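# Move the alphabetically first lettered box into the door tote

## Task

Find the box in this office whose top letter is earliest in the alphabet and place only that box inside the tote near the door, fully within its rim with nothing overhanging. The robot must not topple or be left leaning; if it does, the task fails.

## Robot and tools

Robot: a Hello Robot Stretch 3 with one arm. It has a two-wheel differential base (0.33 m long, 0.34 m wide, rounded at the back) that turns about a point midway between the drive wheels, 0.05 m behind the front edge. A mast carries a lift, and a telescoping arm reaches out to the robot's right side. The base cannot strafe, so moving the gripper forward or back means driving the base. With the arm pulled in and the wrist folded, turning sweeps a circle of radius 0.28 m; an unfolded, level wrist reaches beyond it.

Frames: all positions are in metres. The base frame sits on the floor between the drive wheels, with x forward, y to the left and z up. hand_pose is reported in the base frame, at the point where the closed fingertips meet; with all wrist joints at zero its x axis points up, y back toward the mast, and z toward the rear. The odometry frame is the base frame as it was at the start. base_odometry counts wheel rotation only, so slip looks like travel; heading is in rad, left positive, within -3.142 to 3.142. When turned_by_wheels and turned_by_imu disagree by more than 0.15 rad, believe turned_by_imu. base_tilt is in degrees, forward and right positive, with a fixed bias of up to about 4 degrees.

Tool move: one action per call. "base" holds exactly one relative command: {"translate_m": d}, a forward (+) or backward (-) offset from the base's current spot, -3 to 3 m; or {"rotate_rad": d}, an in-place turn, left positive, -6.4 to 6.4. "joints" is a single object of absolute targets by name: lift_m 0 to 1.1; arm_m 0 to 0.52 (extension); wrist_yaw_rad -1.345 to 4.42 (0 along the arm, positive toward the front); wrist_pitch_rad -1.57 to 0.451 (0 level, negative tips fingers down); wrist_roll_rad -2.911 to 2.918; gripper_m -0.089 to 0.179 (larger is wider; the actual fingertip gap is 0.007 m smaller when nearly shut, 0.025 m smaller when fully open); head_pan_rad -3.953 to 1.73 (0 forward, positive left, -1.57 looks along the arm); head_tilt_rad -1.53 to 0.419 (negative looks down). Optional: "pace" "default" or "max"; "speeds" giving per-motion top speeds; "contact_limits" (see below). Alternatively send {"servos": "reboot"} by itself to re-enable servos that shut off. "cameras" picks images (head_camera, nav_camera, wrist_camera, or all); "blocking" false returns in about half a second while motion continues. A move with no action just reports state and images. Unknown keys make a call invalid; out-of-range values get it refused, and a refusal or an unrequested stop cancels the rest of that reply's move, wait and finished_scene calls.

Other tools: wait(seconds 0 to 10, cameras) lets time pass and returns state, returning early once running moves settle. stop brakes all running motions, which then report "stopped" and hold, possibly still pressing. zoom_image(camera, region [x0,y0,x1,y1] in pixels, at most 504 by 504) enlarges part of the latest image from a camera. finished_scene(scene) ends the current scene, given its number; the task must already hold without the robot. After ending the first scene, make no further calls in that reply.

Results: the "move" line is "done" when all motions finished, otherwise the worst status. base_status and joint_status give "done", "moving", "off_target" (rested away from target, maybe still pushing), "stopped", "contact_stop", "time_out" (14 s cap) or "torque_fault". on_its_own lists what happened without being commanded; its "held at" value is the target, not the reading. motor_effort is percent of maximum, positive toward larger values, peak in brackets; a resting effort outside its normal range suggests pushing or a load. lidar_m gives 12 distances, sector 1 straight ahead then counter-clockwise in 30-degree steps, measured in a plane 0.17 m up (it sees table legs, not tops; "-" means nothing seen or something closer than 0.15 m). wrist_depth_mm and head_depth_mm are 7x7 grids of median depth in mm. head_camera images arrive rotated (turn clockwise a quarter to fix); nav_camera images need a counterclockwise quarter turn.

Contact limits: stated next to the matching command, e.g. "contact_limits": {"arm_m": 30} stops the arm near effort 30 (negative when retracting). lift_m takes {"down": n} and/or {"up": n}, 1 to 100; below about 12 it may stop with no contact. translate_m and rotate_rad only stop on contact if a limit is given. A joint that contact-stops goes slack until commanded again.

Speed: default/max top speeds are translate 0.12/0.30 m/s, rotate 0.76/1.90 rad/s, lift 0.11/0.15 m/s, arm 0.14/0.40 m/s. The base is capped at 0.10 m/s and 0.63 rad/s unless lift_m is under 0.30, arm_m under 0.03 and wrist_yaw_rad above 2.54. Motions keep running while a reply is being written.

Gripping: to hold, command gripper_m smaller than the object's width; to let go, command at least 0.05 more than the width or fully open. Neither the reading nor "done" proves a grasp; check images.

Cautions: before folding the wrist (yaw to 3.0) or unfolding, keep lift_m between 0.32 and 0.95, wrist_pitch_rad at -0.4 and roll near 0; once folded the lift may go down to 0.25. If yaw is below -0.4, keep pitch at -0.5 or lower. The wrist, head and (without a limit) base never contact-stop and can overheat into a fault. Pushing something immovable with the gripper above about 0.45 m, or driving while the gripper holds or hooks something fixed, can tip the robot; if a lean appears, back the gripper off. Avoid dropping objects from height, releasing things while moving, slamming, or hard collisions. Objects may occasionally be nudged by outside disturbances.

Each tool is called after ">>>" as name([rows], argument=value, ...), one row to a line, values as JSON.

## Session

>>> move(joints={"head_pan_rad":0.0,"head_tilt_rad":-0.35}, pace="max", cameras=["nav_camera","wrist_camera"])

>>> move(joints={"head_pan_rad":1.5,"head_tilt_rad":-0.4}, pace="max", cameras=["nav_camera"])

>>> move(joints={"head_pan_rad":-1.2,"head_tilt_rad":-0.4}, pace="max", cameras=["nav_camera"])

>>> move(joints={"head_pan_rad":-2.4,"head_tilt_rad":-0.4}, pace="max", cameras=["nav_camera"])

>>> move(joints={"head_pan_rad":-3.7,"head_tilt_rad":-0.4}, pace="max", cameras=["nav_camera"])

Scene clock: 0.73 s.
move: done
base_odometry: x=+0.000 y=+0.000 heading=+0.000
turned_by_wheels: +0.000
turned_by_imu: +0.000
base_tilt: forward=+0.9 right=+0.0
lidar_m: 1.39 2.07 1.11 0.87 0.86 0.91 1.36 1.07 1.14 0.89 0.88 0.94
head_depth_mm: 1245 1281 1315 1359 1398 1448 1434 / 1434 1491 1542 1614 1649 1706 1514 / 1737 1818 1863 1967 2059 1871 1513 / 1921 2045 2180 2295 2378 1857 1492 / 1856 1972 2103 2237 2331 1796 1498 / 1781 1881 2013 2148 2239 1788 1486 / 1733 1835 1940 2052 2200 1858 1490
base_status: not commanded
joint_positions: lift_m=+0.410 arm_m=+0.002 wrist_yaw_rad=+2.888 wrist_pitch_rad=-0.323 wrist_roll_rad=+0.000 gripper_m=+0.037 head_pan_rad=+0.000 head_tilt_rad=-0.348
joint_status: all done
measured_speeds: all 0
motor_effort: left_wheel=-0.2(0.5) right_wheel=+1.6(2.4) lift_m=+26.0(26.5) arm_m=-6.6(7.0) wrist_yaw_rad=+0.3(1.3) wrist_pitch_rad=+2.8(3.1) wrist_roll_rad=+0.8(1.1) gripper_m=-0.1(1.0) head_pan_rad=+0.0(1.4) head_tilt_rad=-1.3(2.2)
hand_pose: x=+0.0377 y=+0.0812 z=+0.4448 quat_wxyz=(+0.201, +0.706, +0.025, +0.678) (m; base frame)
wrist_depth_mm: - 712 - - - - - / 133 744 - - - - - / 140 174 - - - - - / 149 167 - - - - - / 161 172 963 939 937 914 929 / 711 183 128 694 723 745 751 / 636 193 606 623 587 631 626
pictures: nav_camera (sideways), wrist_camera
Images, in order (width x height): nav_camera 672x504, wrist_camera 644x364.

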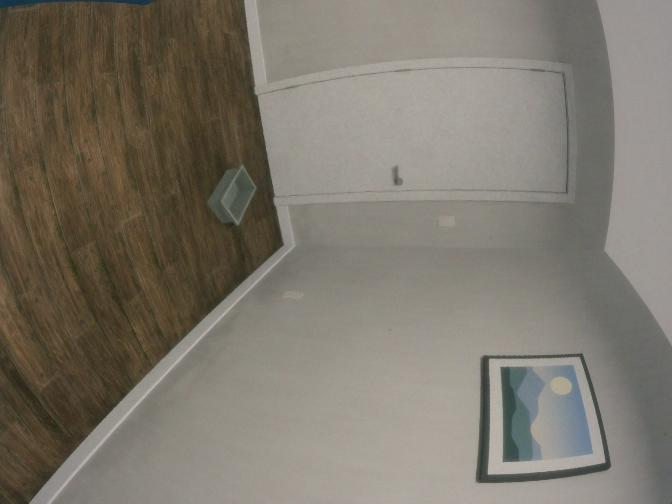

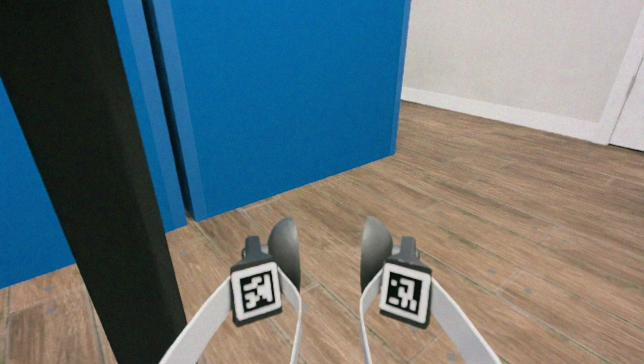

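Scene clock: 1.77 s.
move: done
base_odometry: x=+0.000 y=+0.000 heading=+0.000
turned_by_wheels: +0.000
turned_by_imu: +0.000
base_tilt: forward=+0.9 right=-0.1
lidar_m: 1.39 2.06 1.11 0.87 0.86 0.91 1.35 1.07 1.14 0.89 0.88 0.94
head_depth_mm: 884 949 1035 1133 1244 1398 1443 / 845 914 981 1071 1184 1317 1411 / 808 870 935 1021 1118 1228 1357 / 780 836 893 973 1058 1167 1283 / 752 803 862 930 1009 1100 1224 / 734 779 837 892 967 1054 1143 / 701 744 795 852 919 992 1080
base_status: not commanded
joint_positions: lift_m=+0.410 arm_m=+0.002 wrist_yaw_rad=+2.888 wrist_pitch_rad=-0.323 wrist_roll_rad=+0.000 gripper_m=+0.037 head_pan_rad=+1.533 head_tilt_rad=-0.400
joint_status: all done
measured_speeds: all 0
motor_effort: left_wheel=-0.2(0.4) right_wheel=+1.9(2.6) lift_m=+26.2(26.6) arm_m=-8.4(8.5) wrist_yaw_rad=+0.5(1.1) wrist_pitch_rad=+2.6(3.2) wrist_roll_rad=+1.1(1.1) gripper_m=+0.5(1.4) head_pan_rad=-0.9(4.5) head_tilt_rad=-1.5(3.9)
hand_pose: x=+0.0377 y=+0.0812 z=+0.4448 quat_wxyz=(+0.201, +0.706, +0.025, +0.678) (m; base frame)
wrist_depth_mm: - 714 - - - - - / 133 738 - - - - - / 140 174 - - - - - / 149 167 - - - - - / 161 171 967 909 917 924 923 / 717 182 128 690 716 748 745 / 612 192 610 615 587 624 628
pictures: nav_camera (sideways)
Images, in order (width x height): nav_camera 672x504.

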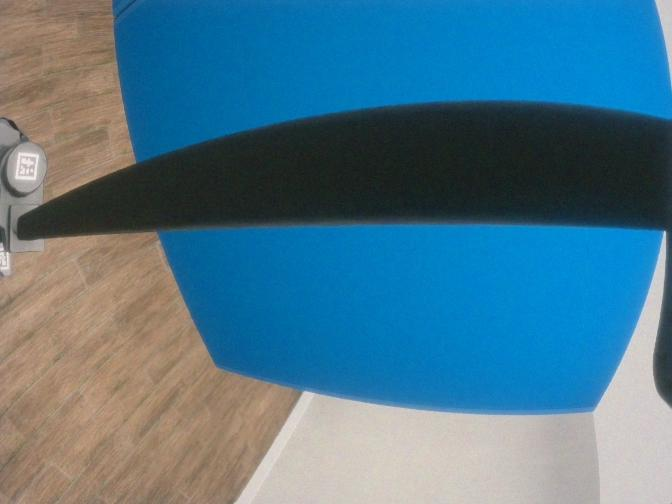

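Scene clock: 3.03 s.
move: done
base_odometry: x=+0.000 y=+0.000 heading=+0.000
turned_by_wheels: +0.000
turned_by_imu: +0.000
base_tilt: forward=+1.0 right=-0.1
lidar_m: 1.38 2.07 1.11 0.87 0.86 0.91 1.35 1.08 1.14 0.89 0.88 0.94
head_depth_mm: 737 788 846 923 1004 1098 1220 / 734 786 845 913 993 1089 1207 / 730 785 845 914 988 1085 1196 / 729 781 835 908 984 1077 1195 / 730 776 836 903 979 1081 1187 / 725 771 831 899 979 1065 1184 / 724 770 830 894 970 1065 1177
base_status: not commanded
joint_positions: lift_m=+0.410 arm_m=+0.002 wrist_yaw_rad=+2.888 wrist_pitch_rad=-0.323 wrist_roll_rad=+0.000 gripper_m=+0.037 head_pan_rad=-1.247 head_tilt_rad=-0.400
joint_status: all done
measured_speeds: all 0
motor_effort: left_wheel=-0.1(0.5) right_wheel=+1.6(2.4) lift_m=+26.9(26.9) arm_m=-11.1(11.1) wrist_yaw_rad=+0.5(1.4) wrist_pitch_rad=+2.5(3.1) wrist_roll_rad=+0.9(1.0) gripper_m=+0.1(1.1) head_pan_rad=+3.1(5.5) head_tilt_rad=-2.1(4.0)
hand_pose: x=+0.0377 y=+0.0812 z=+0.4448 quat_wxyz=(+0.201, +0.706, +0.025, +0.678) (m; base frame)
wrist_depth_mm: - 724 - - - - - / 133 757 - - - - - / 141 175 - - - - - / 150 167 - - - - - / 161 172 957 925 939 921 914 / 714 183 127 690 722 740 743 / 623 192 611 624 583 625 621
pictures: nav_camera (sideways)
Images, in order (width x height): nav_camera 672x504.

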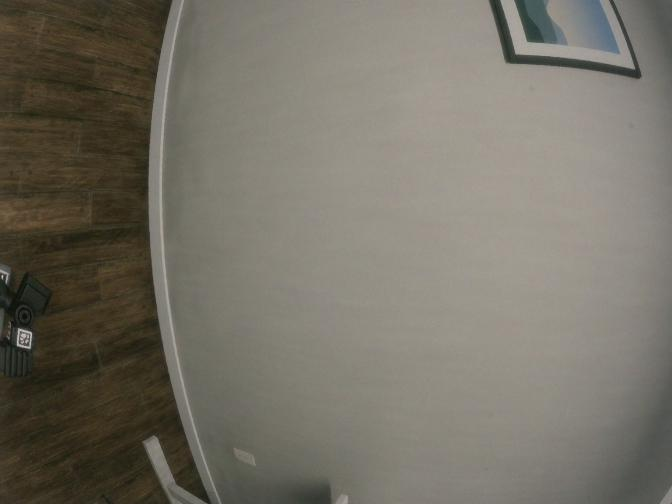

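Scene clock: 4.00 s.
move: done
base_odometry: x=+0.000 y=+0.000 heading=+0.000
turned_by_wheels: +0.000
turned_by_imu: +0.000
base_tilt: forward=+1.0 right=+0.0
lidar_m: 1.39 2.07 1.11 0.86 0.86 0.91 1.35 1.08 1.14 0.89 0.88 0.94
head_depth_mm: 1385 1471 1533 1030 1354 1719 1403 / 1427 1518 1562 1098 1328 1778 1446 / 1474 1581 1562 1093 1902 1710 1438 / 1527 1620 1549 1878 2006 1771 1437 / 1571 1687 1528 1457 1632 1698 1434 / 1531 1606 1553 1729 1871 1754 1440 / 1303 1347 1380 1448 1543 1611 1433
base_status: not commanded
joint_positions: lift_m=+0.410 arm_m=+0.002 wrist_yaw_rad=+2.888 wrist_pitch_rad=-0.323 wrist_roll_rad=+0.000 gripper_m=+0.037 head_pan_rad=-2.448 head_tilt_rad=-0.400
joint_status: all done
measured_speeds: all 0
motor_effort: left_wheel=-0.1(0.5) right_wheel=+2.1(2.4) lift_m=+27.0(27.1) arm_m=-12.7(12.8) wrist_yaw_rad=+1.2(1.4) wrist_pitch_rad=+2.7(3.1) wrist_roll_rad=+0.8(1.0) gripper_m=-0.2(1.2) head_pan_rad=+3.3(5.5) head_tilt_rad=-1.7(3.9)
hand_pose: x=+0.0377 y=+0.0812 z=+0.4448 quat_wxyz=(+0.201, +0.706, +0.025, +0.678) (m; base frame)
wrist_depth_mm: - 707 - - - - - / 132 742 - - - - - / 141 174 - - - - - / 149 167 - - - - - / 161 172 968 951 931 927 920 / 705 182 127 696 715 749 743 / 626 193 606 641 586 630 626
pictures: nav_camera (sideways)
Images, in order (width x height): nav_camera 672x504.

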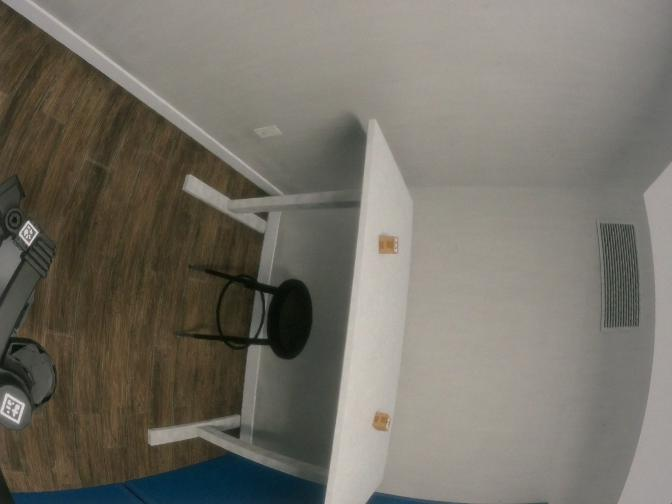

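Scene clock: 4.97 s.
move: done
base_odometry: x=+0.000 y=+0.000 heading=+0.000
turned_by_wheels: +0.000
turned_by_imu: +0.000
base_tilt: forward=+0.8 right=-0.1
lidar_m: 1.39 2.07 1.11 0.87 0.86 0.91 1.35 1.08 1.14 0.89 0.88 0.94
head_depth_mm: 736 776 817 867 927 999 1075 / 775 819 870 927 997 1076 1163 / 820 870 927 998 1075 1167 1264 / 870 927 997 1073 1171 1272 1373 / 931 1003 1084 1167 1268 1409 1441 / 1000 1073 1164 1268 1403 1557 1443 / 1080 1163 1267 1387 1562 1680 1403
base_status: not commanded
joint_positions: lift_m=+0.410 arm_m=+0.002 wrist_yaw_rad=+2.888 wrist_pitch_rad=-0.323 wrist_roll_rad=+0.000 gripper_m=+0.037 head_pan_rad=-3.751 head_tilt_rad=-0.400
joint_status: all done
measured_speeds: all 0
motor_effort: left_wheel=-0.4(0.4) right_wheel=+2.1(2.5) lift_m=+27.1(27.2) arm_m=-14.9(14.9) wrist_yaw_rad=+0.9(1.1) wrist_pitch_rad=+2.8(3.1) wrist_roll_rad=+0.8(1.0) gripper_m=+1.0(1.0) head_pan_rad=+2.5(5.0) head_tilt_rad=-1.3(5.8)
hand_pose: x=+0.0377 y=+0.0812 z=+0.4448 quat_wxyz=(+0.201, +0.706, +0.025, +0.678) (m; base frame)
wrist_depth_mm: - 718 - - - - - / 133 763 - - - - - / 140 174 - - - - - / 150 167 - - - - - / 160 171 954 942 926 916 932 / 720 183 127 691 708 736 742 / 619 192 591 640 590 635 624
pictures: nav_camera (sideways)
Images, in order (width x height): nav_camera 672x504.

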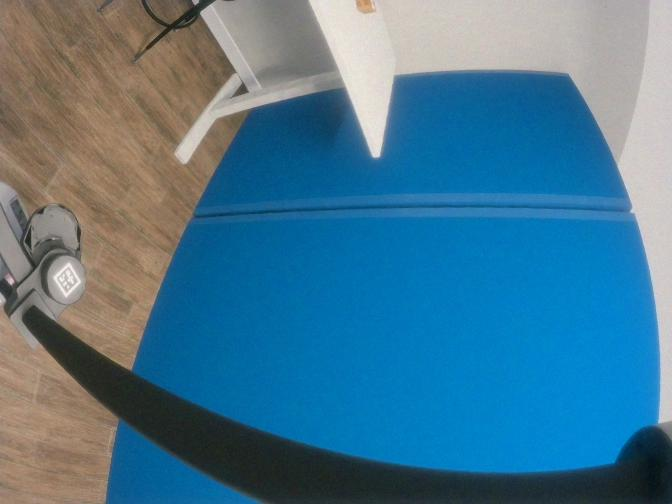

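>>> move(joints={"head_pan_rad":-2.45,"head_tilt_rad":-0.4}, pace="max", cameras=["head_camera"])

>>> zoom_image(camera="head_camera", region=[280, 150, 480, 440])

Scene clock: 9.13 s.
move: done
base_odometry: x=+0.000 y=+0.000 heading=+0.000
turned_by_wheels: +0.000
turned_by_imu: +0.001
base_tilt: forward=+0.9 right=-0.2
lidar_m: 1.38 2.07 1.11 0.87 0.86 0.91 1.35 1.08 1.14 0.89 0.88 0.94
head_depth_mm: 1383 1482 1523 1031 1326 1679 1459 / 1431 1527 1568 1095 1373 1773 1448 / 1487 1586 1559 1091 1960 1710 1443 / 1537 1639 1547 1881 2032 1747 1439 / 1604 1694 1527 1471 1997 1694 1433 / 1443 1516 1504 1635 1803 1730 1442 / 1245 1297 1342 1406 1511 1564 1437
base_status: not commanded
joint_positions: lift_m=+0.410 arm_m=+0.002 wrist_yaw_rad=+2.888 wrist_pitch_rad=-0.323 wrist_roll_rad=+0.000 gripper_m=+0.037 head_pan_rad=-2.420 head_tilt_rad=-0.400
joint_status: all done
measured_speeds: all 0
motor_effort: left_wheel=-0.2(0.5) right_wheel=+1.8(2.6) lift_m=+27.7(28.1) arm_m=-22.2(22.2) wrist_yaw_rad=+0.7(1.4) wrist_pitch_rad=+3.0(3.1) wrist_roll_rad=+0.8(1.1) gripper_m=+0.0(1.5) head_pan_rad=+0.7(5.8) head_tilt_rad=-0.8(4.3)
hand_pose: x=+0.0377 y=+0.0812 z=+0.4448 quat_wxyz=(+0.201, +0.706, +0.025, +0.678) (m; base frame)
wrist_depth_mm: - 702 - - - - - / 133 743 - - - - - / 140 174 - - - - - / 149 167 - - - - - / 160 172 961 918 898 931 916 / 719 183 128 697 725 738 742 / 621 192 599 631 586 628 635
pictures: head_camera (sideways)
Images, in order (width x height): head_camera 896x504.

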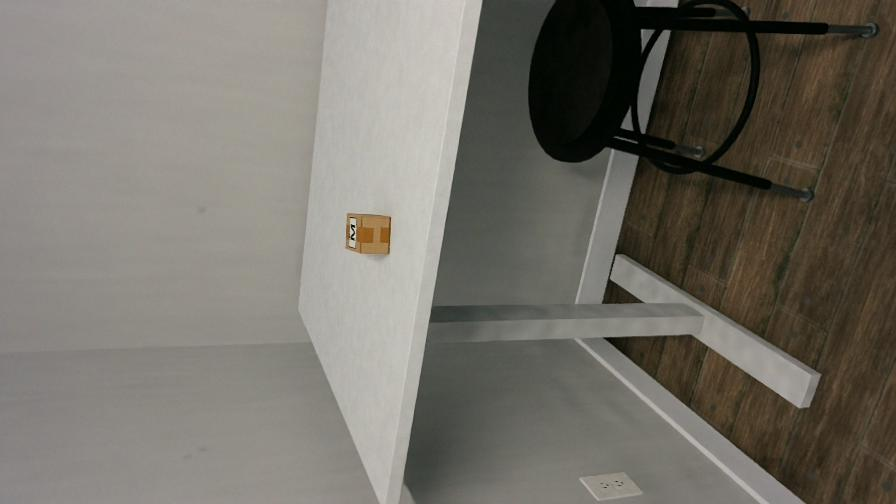

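Scaled by 1.738 from the camera's 896x504 image, which has a finer 1280x720 frame.

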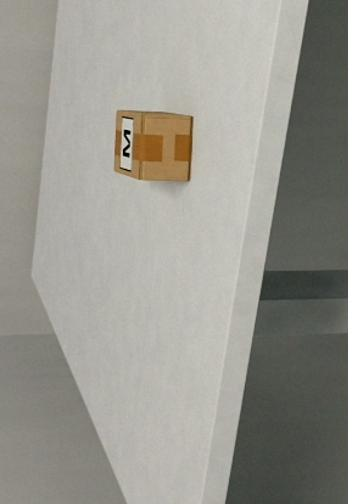

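>>> move(joints={"head_pan_rad":-2.9,"head_tilt_rad":-0.4}, pace="max", cameras=["head_camera"])

>>> zoom_image(camera="head_camera", region=[280, 150, 480, 440])

Scene clock: 13.07 s.
move: done
base_odometry: x=+0.000 y=+0.000 heading=+0.000
turned_by_wheels: +0.000
turned_by_imu: +0.001
base_tilt: forward=+0.9 right=-0.2
lidar_m: 1.39 2.07 1.11 0.87 0.86 0.91 1.35 1.08 1.14 0.89 0.88 0.94
head_depth_mm: 1504 1605 1584 1365 1781 1718 1418 / 1489 1583 1576 1099 2003 1720 1451 / 1474 1580 1570 1095 1987 1746 1455 / 1450 1544 1554 1085 1951 1752 1439 / 1443 1534 1528 1077 1408 1650 1446 / 1429 1508 1526 1066 1358 1735 1445 / 1404 1502 1507 1061 1823 1693 1412
base_status: not commanded
joint_positions: lift_m=+0.410 arm_m=+0.002 wrist_yaw_rad=+2.888 wrist_pitch_rad=-0.323 wrist_roll_rad=+0.000 gripper_m=+0.037 head_pan_rad=-2.911 head_tilt_rad=-0.400
joint_status: all done
measured_speeds: all 0
motor_effort: left_wheel=-0.3(0.4) right_wheel=+2.3(2.7) lift_m=+28.3(28.6) arm_m=-23.3(23.6) wrist_yaw_rad=+0.7(1.2) wrist_pitch_rad=+2.8(3.1) wrist_roll_rad=+0.9(1.1) gripper_m=+0.1(0.9) head_pan_rad=-2.1(5.1) head_tilt_rad=-0.7(5.5)
hand_pose: x=+0.0377 y=+0.0812 z=+0.4448 quat_wxyz=(+0.201, +0.706, +0.025, +0.678) (m; base frame)
wrist_depth_mm: - 713 - - - - - / 133 762 - - - - - / 141 174 - - - - - / 149 167 - - - - - / 161 172 958 917 929 922 947 / 703 182 128 694 715 748 748 / 627 193 608 629 595 628 625
pictures: head_camera (sideways)
Images, in order (width x height): head_camera 896x504.

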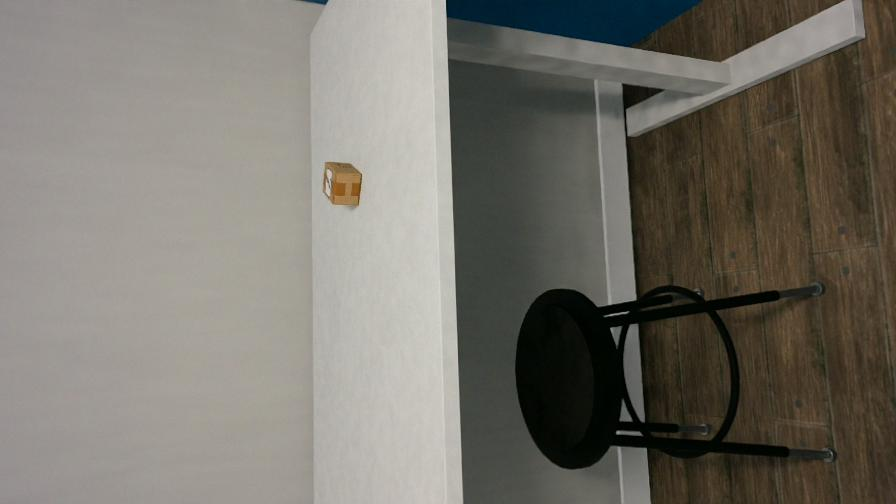

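Scaled by 1.738 from the camera's 896x504 image, which has a finer 1280x720 frame.

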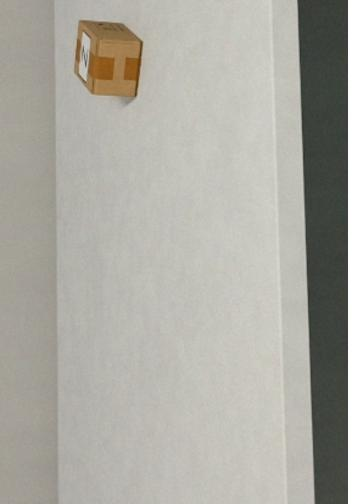

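>>> move(base={"rotate_rad":0.7}, joints={"lift_m":0.28,"head_pan_rad":0.8,"head_tilt_rad":-0.3,"wrist_yaw_rad":3.0}, pace="max", cameras=["nav_camera"])

>>> move(base={"translate_m":1.2}, joints={"head_pan_rad":1.4,"head_tilt_rad":-0.35}, pace="max", cameras=["nav_camera","head_camera"])

Scene clock: 29.27 s.
move: done
base_odometry: x=+0.000 y=+0.000 heading=+0.700
turned_by_wheels: +0.700
turned_by_imu: +0.698
base_tilt: forward=+1.1 right=-0.2
lidar_m: 2.07 0.99 0.85 0.85 0.99 1.08 1.11 1.02 0.88 0.88 1.02 1.78
head_depth_mm: 908 965 1031 1105 1189 1284 1406 / 863 920 984 1045 1117 1206 1310 / 827 874 931 987 1061 1141 1222 / 797 839 890 939 1002 1073 1158 / 764 804 849 898 951 1015 1094 / 743 781 821 867 910 970 1037 / 709 739 776 817 865 918 978
base_status: done
joint_positions: lift_m=+0.280 arm_m=+0.002 wrist_yaw_rad=+2.997 wrist_pitch_rad=-0.324 wrist_roll_rad=+0.000 gripper_m=+0.037 head_pan_rad=+0.815 head_tilt_rad=-0.301
joint_status: all done
measured_speeds: translate_m=+0.000 rotate_rad=+0.000 lift_m=+0.000 arm_m=+0.000 wrist_yaw_rad=+0.000 wrist_pitch_rad=+0.000 wrist_roll_rad=+0.000 head_pan_rad=-0.024 head_tilt_rad=+0.000
motor_effort: left_wheel=-8.9(15.4) right_wheel=+8.4(15.0) lift_m=+22.9(25.3) arm_m=-23.0(23.5) wrist_yaw_rad=+3.5(8.3) wrist_pitch_rad=+3.1(3.3) wrist_roll_rad=+0.9(1.1) gripper_m=-0.1(1.3) head_pan_rad=-3.2(5.1) head_tilt_rad=+3.6(7.7)
hand_pose: x=+0.0126 y=+0.0861 z=+0.3143 quat_wxyz=(+0.164, +0.704, +0.064, +0.688) (m; base frame)
wrist_depth_mm: - 134 - - 759 751 - / - 144 - - 820 - - / - 150 - - 876 - - / 921 164 878 878 899 872 840 / 702 179 206 713 701 721 708 / 573 535 129 528 561 572 576 / 483 496 232 480 464 480 482
pictures: nav_camera (sideways)
Images, in order (width x height): nav_camera 672x504.

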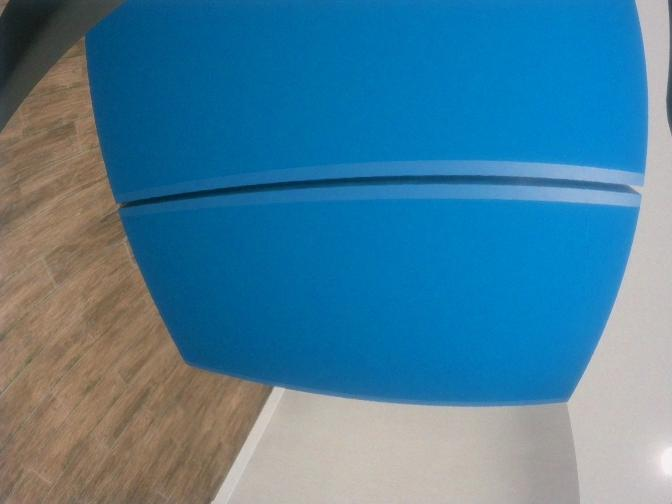

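Scene clock: 34.63 s.
move: done
base_odometry: x=+0.918 y=+0.773 heading=+0.700
turned_by_wheels: +0.000
turned_by_imu: +0.000
base_tilt: forward=+1.1 right=-0.2
lidar_m: 0.91 1.09 1.91 0.54 0.63 1.10 2.24 1.38 1.19 1.19 1.06 0.91
head_depth_mm: 3064 3193 3431 3520 2517 1893 1512 / 3051 3224 3432 3591 2484 1899 1504 / 442 472 544 734 2197 1759 1464 / 441 467 496 532 572 620 669 / 447 473 506 543 582 629 686 / 455 483 514 553 594 642 702 / 461 490 522 562 605 658 716
base_status: done
joint_positions: lift_m=+0.280 arm_m=+0.002 wrist_yaw_rad=+2.998 wrist_pitch_rad=-0.324 wrist_roll_rad=+0.000 gripper_m=+0.037 head_pan_rad=+1.400 head_tilt_rad=-0.350
joint_status: all done
measured_speeds: all 0
motor_effort: left_wheel=+5.6(12.5) right_wheel=+2.6(16.9) lift_m=+28.2(28.2) arm_m=-21.8(23.5) wrist_yaw_rad=+2.7(3.6) wrist_pitch_rad=+3.3(3.6) wrist_roll_rad=+0.9(1.1) gripper_m=-0.8(1.6) head_pan_rad=-4.1(5.2) head_tilt_rad=-1.3(4.2)
hand_pose: x=+0.0125 y=+0.0861 z=+0.3143 quat_wxyz=(+0.164, +0.704, +0.064, +0.688) (m; base frame)
wrist_depth_mm: - 134 - 524 - - - / - 144 - 556 - - - / - 150 - 608 - - - / - 164 179 667 919 910 921 / 708 178 182 666 711 713 701 / 578 528 129 523 558 572 573 / 481 496 232 480 471 485 480
pictures: head_camera (sideways), nav_camera (sideways)
Images, in order (width x height): head_camera 896x504, nav_camera 672x504.

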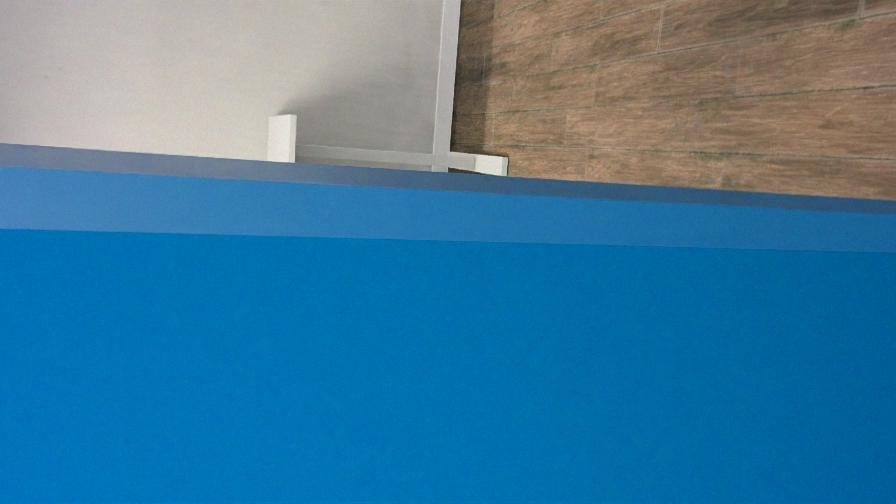

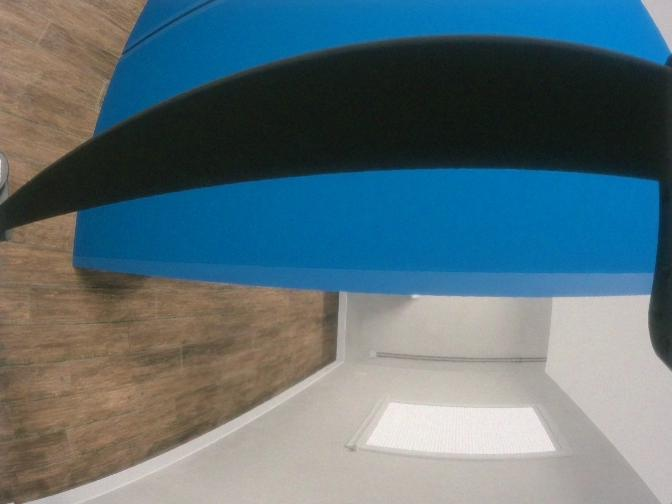

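>>> move(base={"translate_m":0.42}, pace="max")

>>> move(base={"rotate_rad":1.75}, joints={"head_pan_rad":0,"head_tilt_rad":-0.3}, pace="max", cameras=["nav_camera","head_camera"])

Scene clock: 39.97 s.
move: done
base_odometry: x=+1.239 y=+1.043 heading=+0.700
turned_by_wheels: +0.000
turned_by_imu: +0.000
base_tilt: forward=+1.0 right=-0.3
lidar_m: 0.54 0.63 1.09 0.84 0.70 0.87 2.61 1.51 1.30 1.04 0.60 0.51
head_depth_mm: 2904 3089 3201 3106 2433 1888 1526 / 3013 3179 3341 3495 2541 1885 1511 / 2993 3230 3399 3512 2443 1873 1509 / 3072 3248 3421 3416 2498 1859 1516 / 3074 3275 3476 3653 2482 1857 1500 / 3188 3419 3610 3683 2455 1872 1480 / 3218 3384 3184 3010 989 1022 1067
base_status: done
joint_positions: lift_m=+0.280 arm_m=+0.002 wrist_yaw_rad=+2.998 wrist_pitch_rad=-0.324 wrist_roll_rad=+0.000 gripper_m=+0.037 head_pan_rad=+1.400 head_tilt_rad=-0.350
joint_status: not commanded
measured_speeds: all 0
motor_effort: left_wheel=+6.6(15.5) right_wheel=+2.2(10.3) lift_m=+21.6(30.2) arm_m=-20.0(21.5) wrist_yaw_rad=+2.4(3.3) wrist_pitch_rad=+3.0(3.5) wrist_roll_rad=+0.8(1.1) gripper_m=-0.6(1.2) head_pan_rad=-3.5(5.0) head_tilt_rad=-2.2(2.7)
hand_pose: x=+0.0125 y=+0.0861 z=+0.3143 quat_wxyz=(+0.164, +0.704, +0.064, +0.688) (m; base frame)
wrist_depth_mm: - 134 - - - - - / - 144 - - - - - / - 150 - - - - - / - 164 872 913 934 933 - / - 178 205 701 702 720 673 / 571 533 129 534 550 566 583 / 481 493 231 483 467 481 481
pictures: none

Scene clock: 42.17 s.
move: done
base_odometry: x=+1.239 y=+1.043 heading=+2.449
turned_by_wheels: +1.750
turned_by_imu: +1.742
base_tilt: forward=+0.9 right=-0.2
lidar_m: 0.66 0.60 1.23 2.07 1.39 1.30 0.83 0.56 0.51 0.55 0.70 1.54
head_depth_mm: 2977 3154 3285 3449 2734 1986 1572 / 3118 3256 3424 3618 2736 2005 1575 / 3335 3458 3538 3836 2719 1990 1560 / 783 828 882 943 1012 1097 1191 / 664 691 735 771 824 871 934 / 577 601 626 659 693 730 774 / 510 530 551 572 605 643 687
base_status: done
joint_positions: lift_m=+0.280 arm_m=+0.002 wrist_yaw_rad=+2.998 wrist_pitch_rad=-0.324 wrist_roll_rad=+0.000 gripper_m=+0.037 head_pan_rad=-0.013 head_tilt_rad=-0.302
joint_status: all done
measured_speeds: translate_m=+0.000 rotate_rad=+0.000 lift_m=+0.000 arm_m=+0.000 wrist_yaw_rad=+0.000 wrist_pitch_rad=+0.000 wrist_roll_rad=+0.000 head_pan_rad=+0.024 head_tilt_rad=+0.000
motor_effort: left_wheel=-9.8(16.7) right_wheel=+9.3(17.8) lift_m=+22.4(22.4) arm_m=-23.1(23.8) wrist_yaw_rad=+2.5(3.0) wrist_pitch_rad=+3.1(3.4) wrist_roll_rad=+0.9(1.1) gripper_m=-1.0(1.1) head_pan_rad=+4.2(5.3) head_tilt_rad=+4.2(5.5)
hand_pose: x=+0.0125 y=+0.0861 z=+0.3143 quat_wxyz=(+0.164, +0.704, +0.064, +0.688) (m; base frame)
wrist_depth_mm: - 134 - - - - - / - 145 - - - - - / - 150 - - - - - / 921 164 873 917 932 931 - / 691 179 205 715 717 702 703 / 574 530 129 538 559 572 580 / 480 500 231 478 471 481 482
pictures: head_camera (sideways), nav_camera (sideways)
Images, in order (width x height): head_camera 896x504, nav_camera 672x504.

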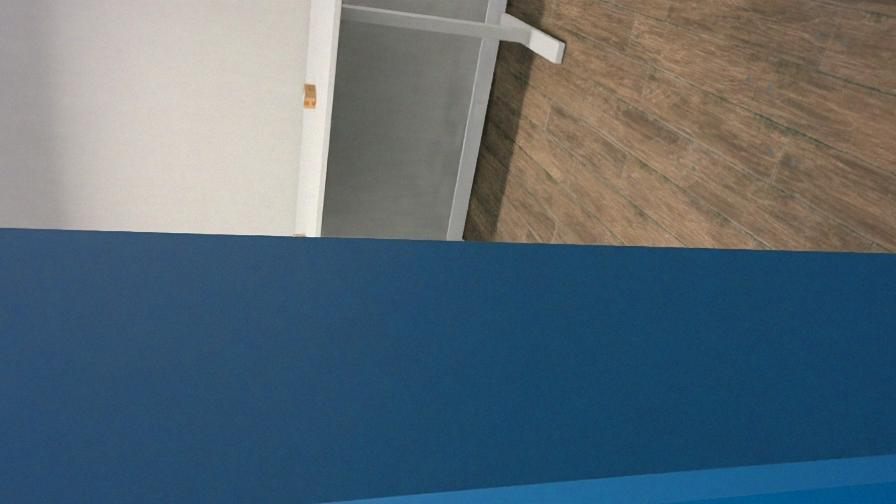

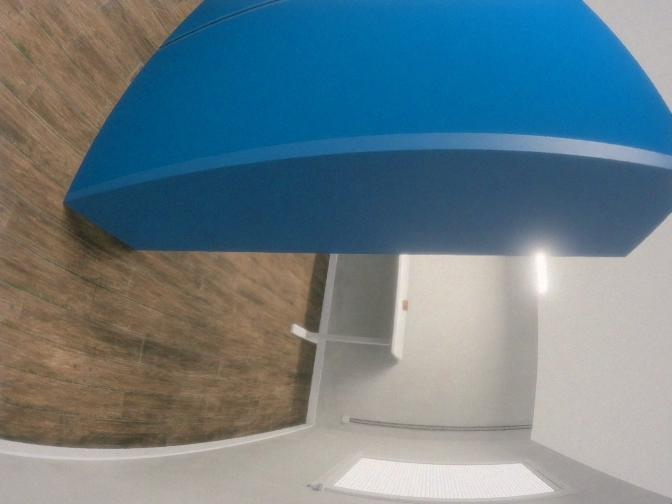

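>>> move(base={"rotate_rad":-0.55}, pace="max")

>>> move(base={"translate_m":0.8}, pace="max")

>>> move(base={"rotate_rad":0.6}, pace="max", cameras=["nav_camera","head_camera"])

Scene clock: 50.00 s.
move: done
base_odometry: x=+1.239 y=+1.043 heading=+1.900
turned_by_wheels: -0.550
turned_by_imu: -0.547
base_tilt: forward=+0.8 right=-0.2
lidar_m: 1.46 0.69 0.60 1.16 2.11 1.41 1.30 0.85 0.56 0.51 0.55 0.69
head_depth_mm: 1401 1417 1432 1430 1444 1423 1432 / 1985 1986 1955 1962 1988 1876 1583 / 3018 3154 3305 3255 2580 1991 1567 / 3059 3223 3453 3601 2659 2001 1574 / 3063 3178 3418 3526 2689 1978 1557 / 3067 3168 3260 3492 2658 1981 1554 / 2970 3225 3324 3526 2641 1969 1556
base_status: done
joint_positions: lift_m=+0.280 arm_m=+0.002 wrist_yaw_rad=+2.998 wrist_pitch_rad=-0.324 wrist_roll_rad=+0.000 gripper_m=+0.037 head_pan_rad=+0.000 head_tilt_rad=-0.300
joint_status: not commanded
measured_speeds: all 0
motor_effort: left_wheel=+10.0(18.3) right_wheel=-8.2(14.6) lift_m=+26.3(26.5) arm_m=-22.5(22.7) wrist_yaw_rad=+2.9(3.1) wrist_pitch_rad=+2.9(3.4) wrist_roll_rad=+0.7(1.1) gripper_m=+0.2(1.0) head_pan_rad=+2.9(3.7) head_tilt_rad=+4.3(4.6)
hand_pose: x=+0.0125 y=+0.0861 z=+0.3143 quat_wxyz=(+0.164, +0.704, +0.064, +0.688) (m; base frame)
wrist_depth_mm: - 134 - - - 513 523 / - 144 - - - 537 - / - 150 - - - - - / 899 164 878 922 867 - - / 705 179 206 711 709 679 717 / 572 539 129 539 552 572 571 / 482 490 232 483 470 486 480
pictures: none

Scene clock: 54.00 s.
move: done
base_odometry: x=+0.981 y=+1.800 heading=+1.900
turned_by_wheels: +0.000
turned_by_imu: -0.001
base_tilt: forward=+0.8 right=-0.3
lidar_m: 1.20 2.27 2.84 0.52 0.52 2.25 2.08 0.72 0.48 0.45 0.45 0.57
head_depth_mm: 1174 1166 1169 1153 1126 1167 1172 / 1655 1631 1561 1567 1613 1619 1494 / 2367 2434 2544 2661 2413 1997 1582 / 2366 2470 2621 2741 2686 1973 1583 / 2349 2471 2598 2706 2669 1982 1566 / 2326 2411 2579 2690 2656 1970 1572 / 2301 2424 2514 2676 2507 1994 1552
base_status: done
joint_positions: lift_m=+0.280 arm_m=+0.002 wrist_yaw_rad=+2.998 wrist_pitch_rad=-0.324 wrist_roll_rad=+0.000 gripper_m=+0.037 head_pan_rad=+0.000 head_tilt_rad=-0.299
joint_status: not commanded
measured_speeds: all 0
motor_effort: left_wheel=+10.6(20.4) right_wheel=-1.8(7.4) lift_m=+29.8(30.1) arm_m=-22.7(23.8) wrist_yaw_rad=+2.5(3.1) wrist_pitch_rad=+2.9(3.5) wrist_roll_rad=+0.8(1.1) gripper_m=-0.2(1.3) head_pan_rad=+3.2(4.4) head_tilt_rad=+2.0(4.3)
hand_pose: x=+0.0125 y=+0.0861 z=+0.3143 quat_wxyz=(+0.164, +0.704, +0.064, +0.688) (m; base frame)
wrist_depth_mm: 418 134 480 - - - - / 449 144 508 - - - - / 475 149 533 - - - - / 512 164 178 947 934 938 949 / 535 174 181 679 712 720 708 / 567 532 129 532 554 580 582 / 480 491 231 477 472 484 480
pictures: none

Scene clock: 55.40 s.
move: done
base_odometry: x=+0.981 y=+1.800 heading=+2.500
turned_by_wheels: +0.600
turned_by_imu: +0.598
base_tilt: forward=+0.9 right=-0.1
lidar_m: 2.28 3.27 0.51 0.53 2.20 2.08 0.67 0.47 0.45 0.46 0.61 1.47
head_depth_mm: 2345 2438 2520 2635 2505 2016 1588 / 2414 2596 2649 2823 2721 2003 1583 / 2617 2708 2790 2961 2701 1974 1568 / 2748 2840 2977 3189 2692 1998 1574 / 2879 3032 3194 3313 2675 1974 1553 / 3060 3291 3438 3530 2674 1962 1569 / 3241 3488 3667 3775 2701 1980 1549
base_status: done
joint_positions: lift_m=+0.280 arm_m=+0.002 wrist_yaw_rad=+2.998 wrist_pitch_rad=-0.324 wrist_roll_rad=+0.000 gripper_m=+0.037 head_pan_rad=+0.000 head_tilt_rad=-0.299
joint_status: not commanded
measured_speeds: all 0
motor_effort: left_wheel=-7.9(15.2) right_wheel=+9.7(17.4) lift_m=+29.6(30.2) arm_m=-23.1(23.7) wrist_yaw_rad=+2.6(3.0) wrist_pitch_rad=+2.5(3.3) wrist_roll_rad=+0.8(1.0) gripper_m=-1.0(1.0) head_pan_rad=+2.1(4.1) head_tilt_rad=+3.4(3.8)
hand_pose: x=+0.0125 y=+0.0861 z=+0.3143 quat_wxyz=(+0.164, +0.704, +0.064, +0.688) (m; base frame)
wrist_depth_mm: - 134 - 513 481 461 - / - 145 - - 505 - - / - 150 - - 527 - - / 922 164 703 - - 867 933 / 695 180 206 152 150 707 707 / 561 534 128 527 556 574 579 / 477 497 231 481 465 484 482
pictures: head_camera (sideways), nav_camera (sideways)
Images, in order (width x height): head_camera 896x504, nav_camera 672x504.

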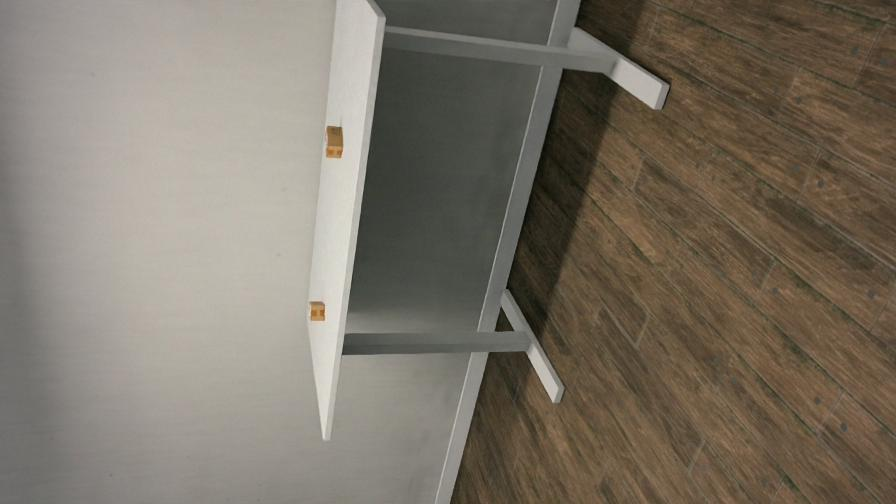

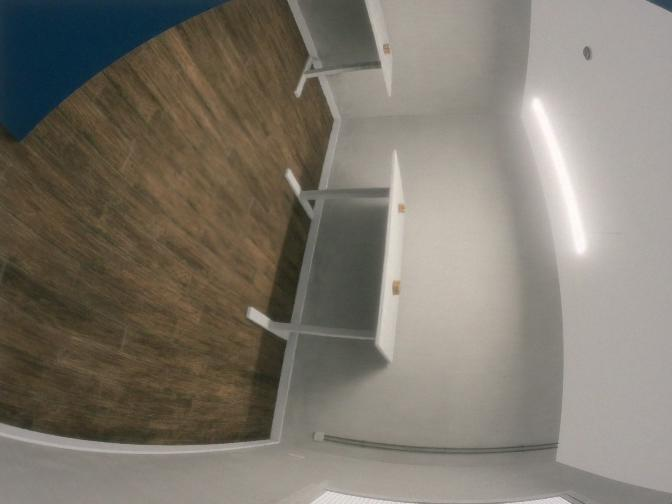

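>>> zoom_image(camera="head_camera", region=[300, 110, 360, 170])

>>> zoom_image(camera="head_camera", region=[290, 285, 340, 335])

>>> move(base={"translate_m":1.1}, joints={"head_pan_rad":0.45,"head_tilt_rad":-0.3}, pace="max", cameras=["head_camera"])

>>> move(joints={"head_pan_rad":-0.5,"head_tilt_rad":-0.35}, pace="max", cameras=["head_camera","nav_camera"])

Scaled by 8.400 from the camera's 896x504 image, which has a finer 1280x720 frame.

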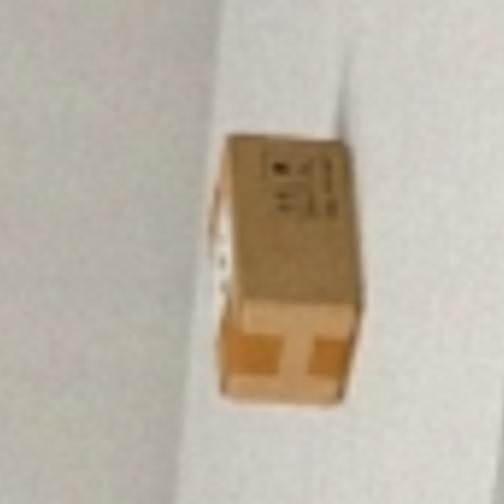

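Scaled by 10.080 from the camera's 896x504 image, which has a finer 1280x720 frame.

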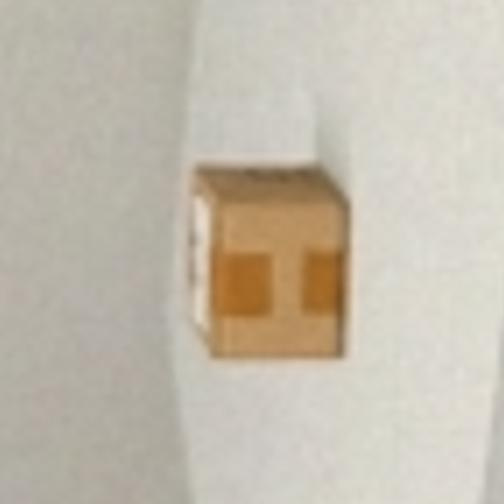

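Scene clock: 63.70 s.
move: done
base_odometry: x=+0.100 y=+2.459 heading=+2.500
turned_by_wheels: +0.000
turned_by_imu: +0.000
base_tilt: forward=+1.0 right=-0.2
lidar_m: 1.74 1.77 2.45 1.30 1.25 0.87 1.41 0.99 0.94 0.97 1.28 1.24
head_depth_mm: 1902 1944 2020 1428 2163 1989 1574 / 2125 2195 2224 1587 2315 1970 1587 / 2381 2481 2544 2613 2667 1941 1575 / 2729 2817 2964 3125 2735 1983 1576 / 2780 2916 3088 3275 2680 1967 1564 / 2641 2805 2924 3037 2674 1961 1569 / 2512 2574 2677 2866 2542 1984 1573
base_status: done
joint_positions: lift_m=+0.280 arm_m=+0.002 wrist_yaw_rad=+2.998 wrist_pitch_rad=-0.324 wrist_roll_rad=+0.000 gripper_m=+0.037 head_pan_rad=+0.451 head_tilt_rad=-0.299
joint_status: all done
measured_speeds: all 0
motor_effort: left_wheel=+5.8(13.2) right_wheel=+0.2(16.8) lift_m=+25.6(28.3) arm_m=-16.9(20.9) wrist_yaw_rad=+2.7(3.0) wrist_pitch_rad=+2.7(3.4) wrist_roll_rad=+0.7(1.2) gripper_m=+0.2(1.2) head_pan_rad=-2.4(5.5) head_tilt_rad=+1.3(3.2)
hand_pose: x=+0.0125 y=+0.0861 z=+0.3143 quat_wxyz=(+0.164, +0.704, +0.064, +0.688) (m; base frame)
wrist_depth_mm: - 134 - - - - - / - 144 - - - - - / - 150 - - - - - / 816 164 869 919 931 932 923 / 699 179 205 709 704 710 722 / 565 526 129 537 548 582 568 / 476 495 232 475 468 486 484
pictures: head_camera (sideways)
Images, in order (width x height): head_camera 896x504.

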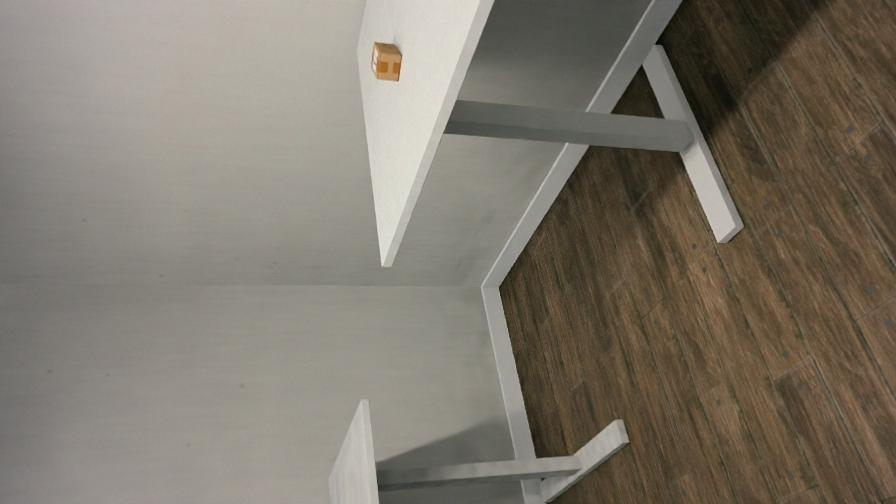

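Scene clock: 64.60 s.
move: done
base_odometry: x=+0.100 y=+2.459 heading=+2.500
turned_by_wheels: +0.000
turned_by_imu: +0.000
base_tilt: forward=+1.2 right=-0.2
lidar_m: 1.73 1.77 2.46 1.31 1.25 0.87 1.42 0.99 0.94 0.97 1.27 1.24
head_depth_mm: 1450 1526 1647 1749 1874 1897 1516 / 1452 1547 1624 1760 1879 1891 1510 / 1451 1551 1635 1712 1888 1864 1523 / 1442 1544 1612 1084 1860 1736 1496 / 1476 1552 1615 1080 1891 1877 1497 / 1458 1541 1618 1068 1885 1871 1501 / 1464 1553 1627 1146 1904 1860 1496
base_status: not commanded
joint_positions: lift_m=+0.280 arm_m=+0.002 wrist_yaw_rad=+2.998 wrist_pitch_rad=-0.324 wrist_roll_rad=+0.000 gripper_m=+0.037 head_pan_rad=-0.524 head_tilt_rad=-0.348
joint_status: all done
measured_speeds: all 0
motor_effort: left_wheel=+5.6(6.0) right_wheel=+0.4(0.6) lift_m=+25.6(25.7) arm_m=-16.1(17.0) wrist_yaw_rad=+2.2(2.9) wrist_pitch_rad=+3.0(3.5) wrist_roll_rad=+0.8(1.1) gripper_m=+0.0(1.0) head_pan_rad=-1.2(5.1) head_tilt_rad=-2.1(3.6)
hand_pose: x=+0.0125 y=+0.0861 z=+0.3143 quat_wxyz=(+0.164, +0.704, +0.064, +0.688) (m; base frame)
wrist_depth_mm: - 134 - - - - - / - 144 - - - - - / - 150 - - - - - / 841 164 868 905 955 924 937 / 723 179 205 705 713 717 710 / 563 529 129 536 552 577 579 / 481 503 231 483 465 481 482
pictures: head_camera (sideways), nav_camera (sideways)
Images, in order (width x height): head_camera 896x504, nav_camera 672x504.

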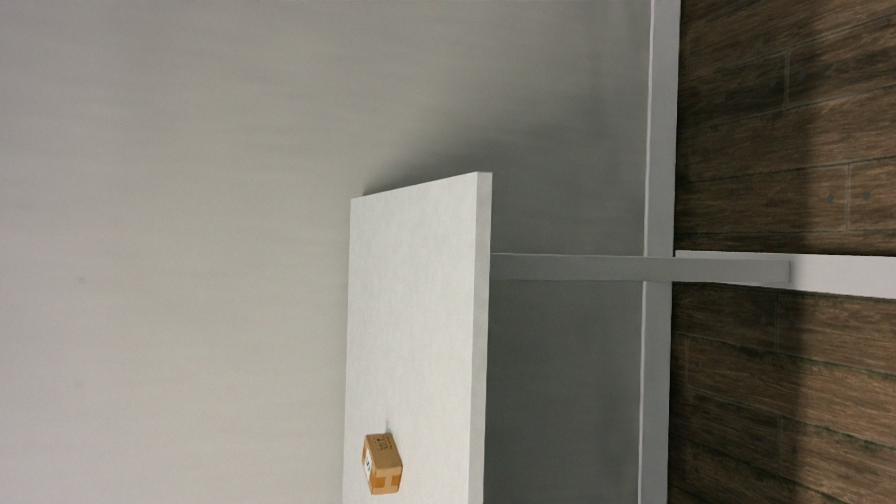

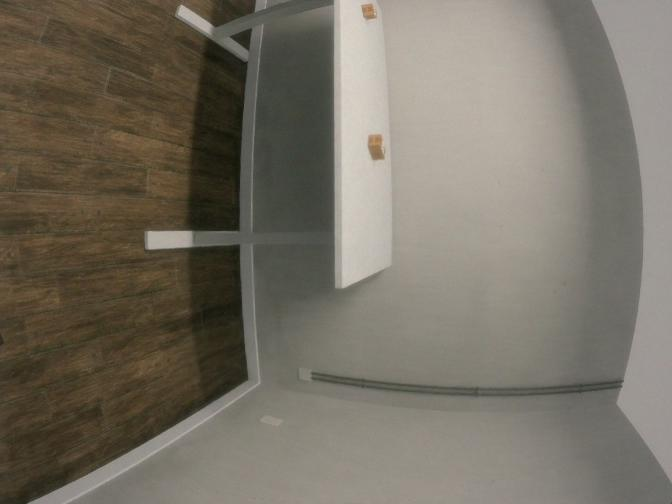

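>>> zoom_image(camera="head_camera", region=[350, 425, 420, 503])

>>> move(joints={"head_pan_rad":0.1,"head_tilt_rad":-0.3}, pace="max", cameras=["head_camera"])

>>> zoom_image(camera="head_camera", region=[340, 180, 440, 280])

>>> move(joints={"head_pan_rad":0.9,"head_tilt_rad":-0.3}, pace="max", cameras=["head_camera"])

Scaled by 6.462 from the camera's 896x504 image, which has a finer 1280x720 frame.

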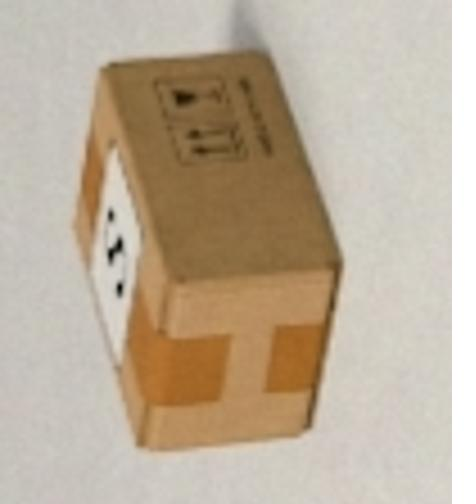

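Scene clock: 70.00 s.
move: done
base_odometry: x=+0.100 y=+2.459 heading=+2.500
turned_by_wheels: +0.000
turned_by_imu: +0.001
base_tilt: forward=+1.0 right=-0.1
lidar_m: 1.73 1.77 2.46 1.31 1.25 0.87 1.42 0.99 0.94 0.97 1.28 1.24
head_depth_mm: 1533 1591 1672 1177 1821 1887 1581 / 1617 1702 1758 1173 1987 1984 1561 / 1737 1803 1894 1262 2111 1968 1580 / 1873 1969 1990 1517 2287 1966 1561 / 1985 2103 2185 1812 2355 1948 1555 / 2160 2314 2397 2597 2638 1931 1554 / 2349 2515 2696 2868 2623 1942 1550
base_status: not commanded
joint_positions: lift_m=+0.280 arm_m=+0.002 wrist_yaw_rad=+2.998 wrist_pitch_rad=-0.324 wrist_roll_rad=+0.000 gripper_m=+0.037 head_pan_rad=+0.115 head_tilt_rad=-0.306
joint_status: all done
measured_speeds: all 0
motor_effort: left_wheel=+5.5(5.9) right_wheel=-0.1(0.6) lift_m=+23.4(23.9) arm_m=-13.2(13.8) wrist_yaw_rad=+2.5(3.1) wrist_pitch_rad=+3.0(3.2) wrist_roll_rad=+0.8(1.1) gripper_m=-0.5(1.2) head_pan_rad=+1.4(5.1) head_tilt_rad=+3.6(5.5)
hand_pose: x=+0.0125 y=+0.0861 z=+0.3143 quat_wxyz=(+0.164, +0.704, +0.064, +0.688) (m; base frame)
wrist_depth_mm: - 134 - - - - - / - 144 - - - - - / - 150 - - - - - / 826 164 871 933 926 923 943 / 708 179 205 707 718 718 701 / 568 531 129 534 553 575 586 / 479 499 232 481 468 481 485
pictures: head_camera (sideways)
Images, in order (width x height): head_camera 896x504.

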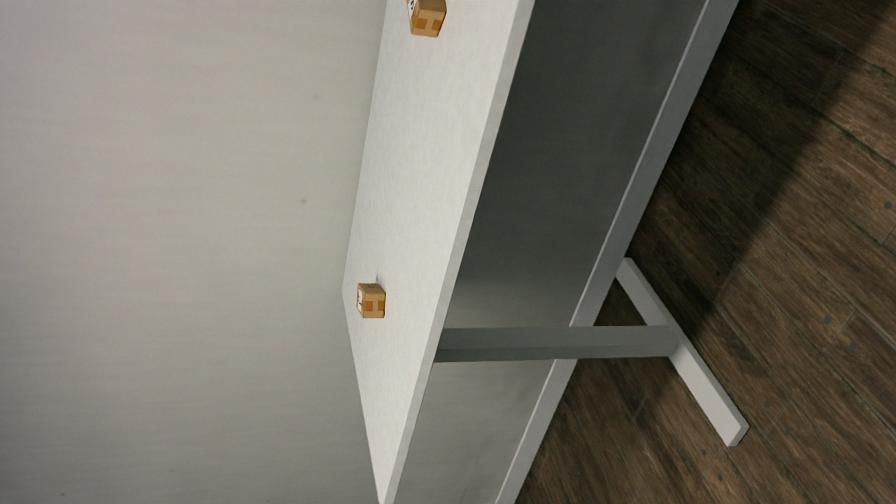

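Scaled by 5.040 from the camera's 896x504 image, which has a finer 1280x720 frame.

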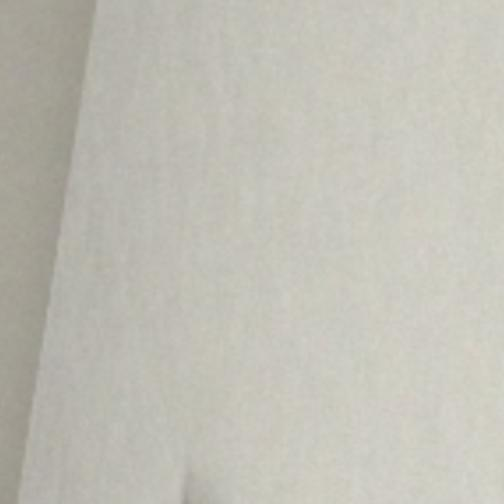

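Scene clock: 70.87 s.
move: done
base_odometry: x=+0.100 y=+2.459 heading=+2.500
turned_by_wheels: +0.000
turned_by_imu: +0.000
base_tilt: forward=+0.8 right=-0.1
lidar_m: 1.73 1.77 2.45 1.30 1.25 0.87 1.41 0.99 0.94 0.97 1.28 1.24
head_depth_mm: 2554 2711 2849 3030 2744 1991 1586 / 2548 2688 2769 2982 2723 1995 1602 / 2525 2644 2703 2944 2622 1988 1564 / 2448 2625 2686 2905 2662 1985 1567 / 2464 2592 2692 2941 2718 1981 1569 / 2426 2560 2637 2871 2681 1956 1551 / 2405 2571 2616 2847 2524 1953 1550
base_status: not commanded
joint_positions: lift_m=+0.280 arm_m=+0.002 wrist_yaw_rad=+2.998 wrist_pitch_rad=-0.324 wrist_roll_rad=+0.000 gripper_m=+0.037 head_pan_rad=+0.927 head_tilt_rad=-0.303
joint_status: all done
measured_speeds: all 0
motor_effort: left_wheel=+5.5(6.0) right_wheel=+0.2(0.7) lift_m=+23.1(23.6) arm_m=-12.7(13.2) wrist_yaw_rad=+3.0(3.0) wrist_pitch_rad=+3.0(3.4) wrist_roll_rad=+0.8(1.0) gripper_m=-0.4(1.6) head_pan_rad=-0.6(5.5) head_tilt_rad=+3.9(5.6)
hand_pose: x=+0.0125 y=+0.0861 z=+0.3143 quat_wxyz=(+0.164, +0.704, +0.064, +0.688) (m; base frame)
wrist_depth_mm: - 134 - - - - - / - 144 - - - - - / - 150 - - - - - / 815 164 871 913 935 942 960 / 710 179 205 698 702 722 719 / 571 520 129 536 557 578 572 / 478 494 231 480 466 483 489
pictures: head_camera (sideways)
Images, in order (width x height): head_camera 896x504.

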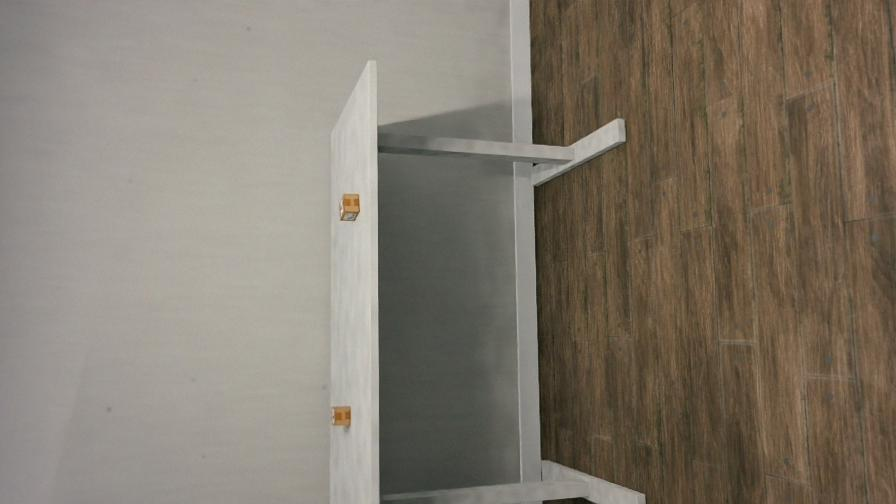

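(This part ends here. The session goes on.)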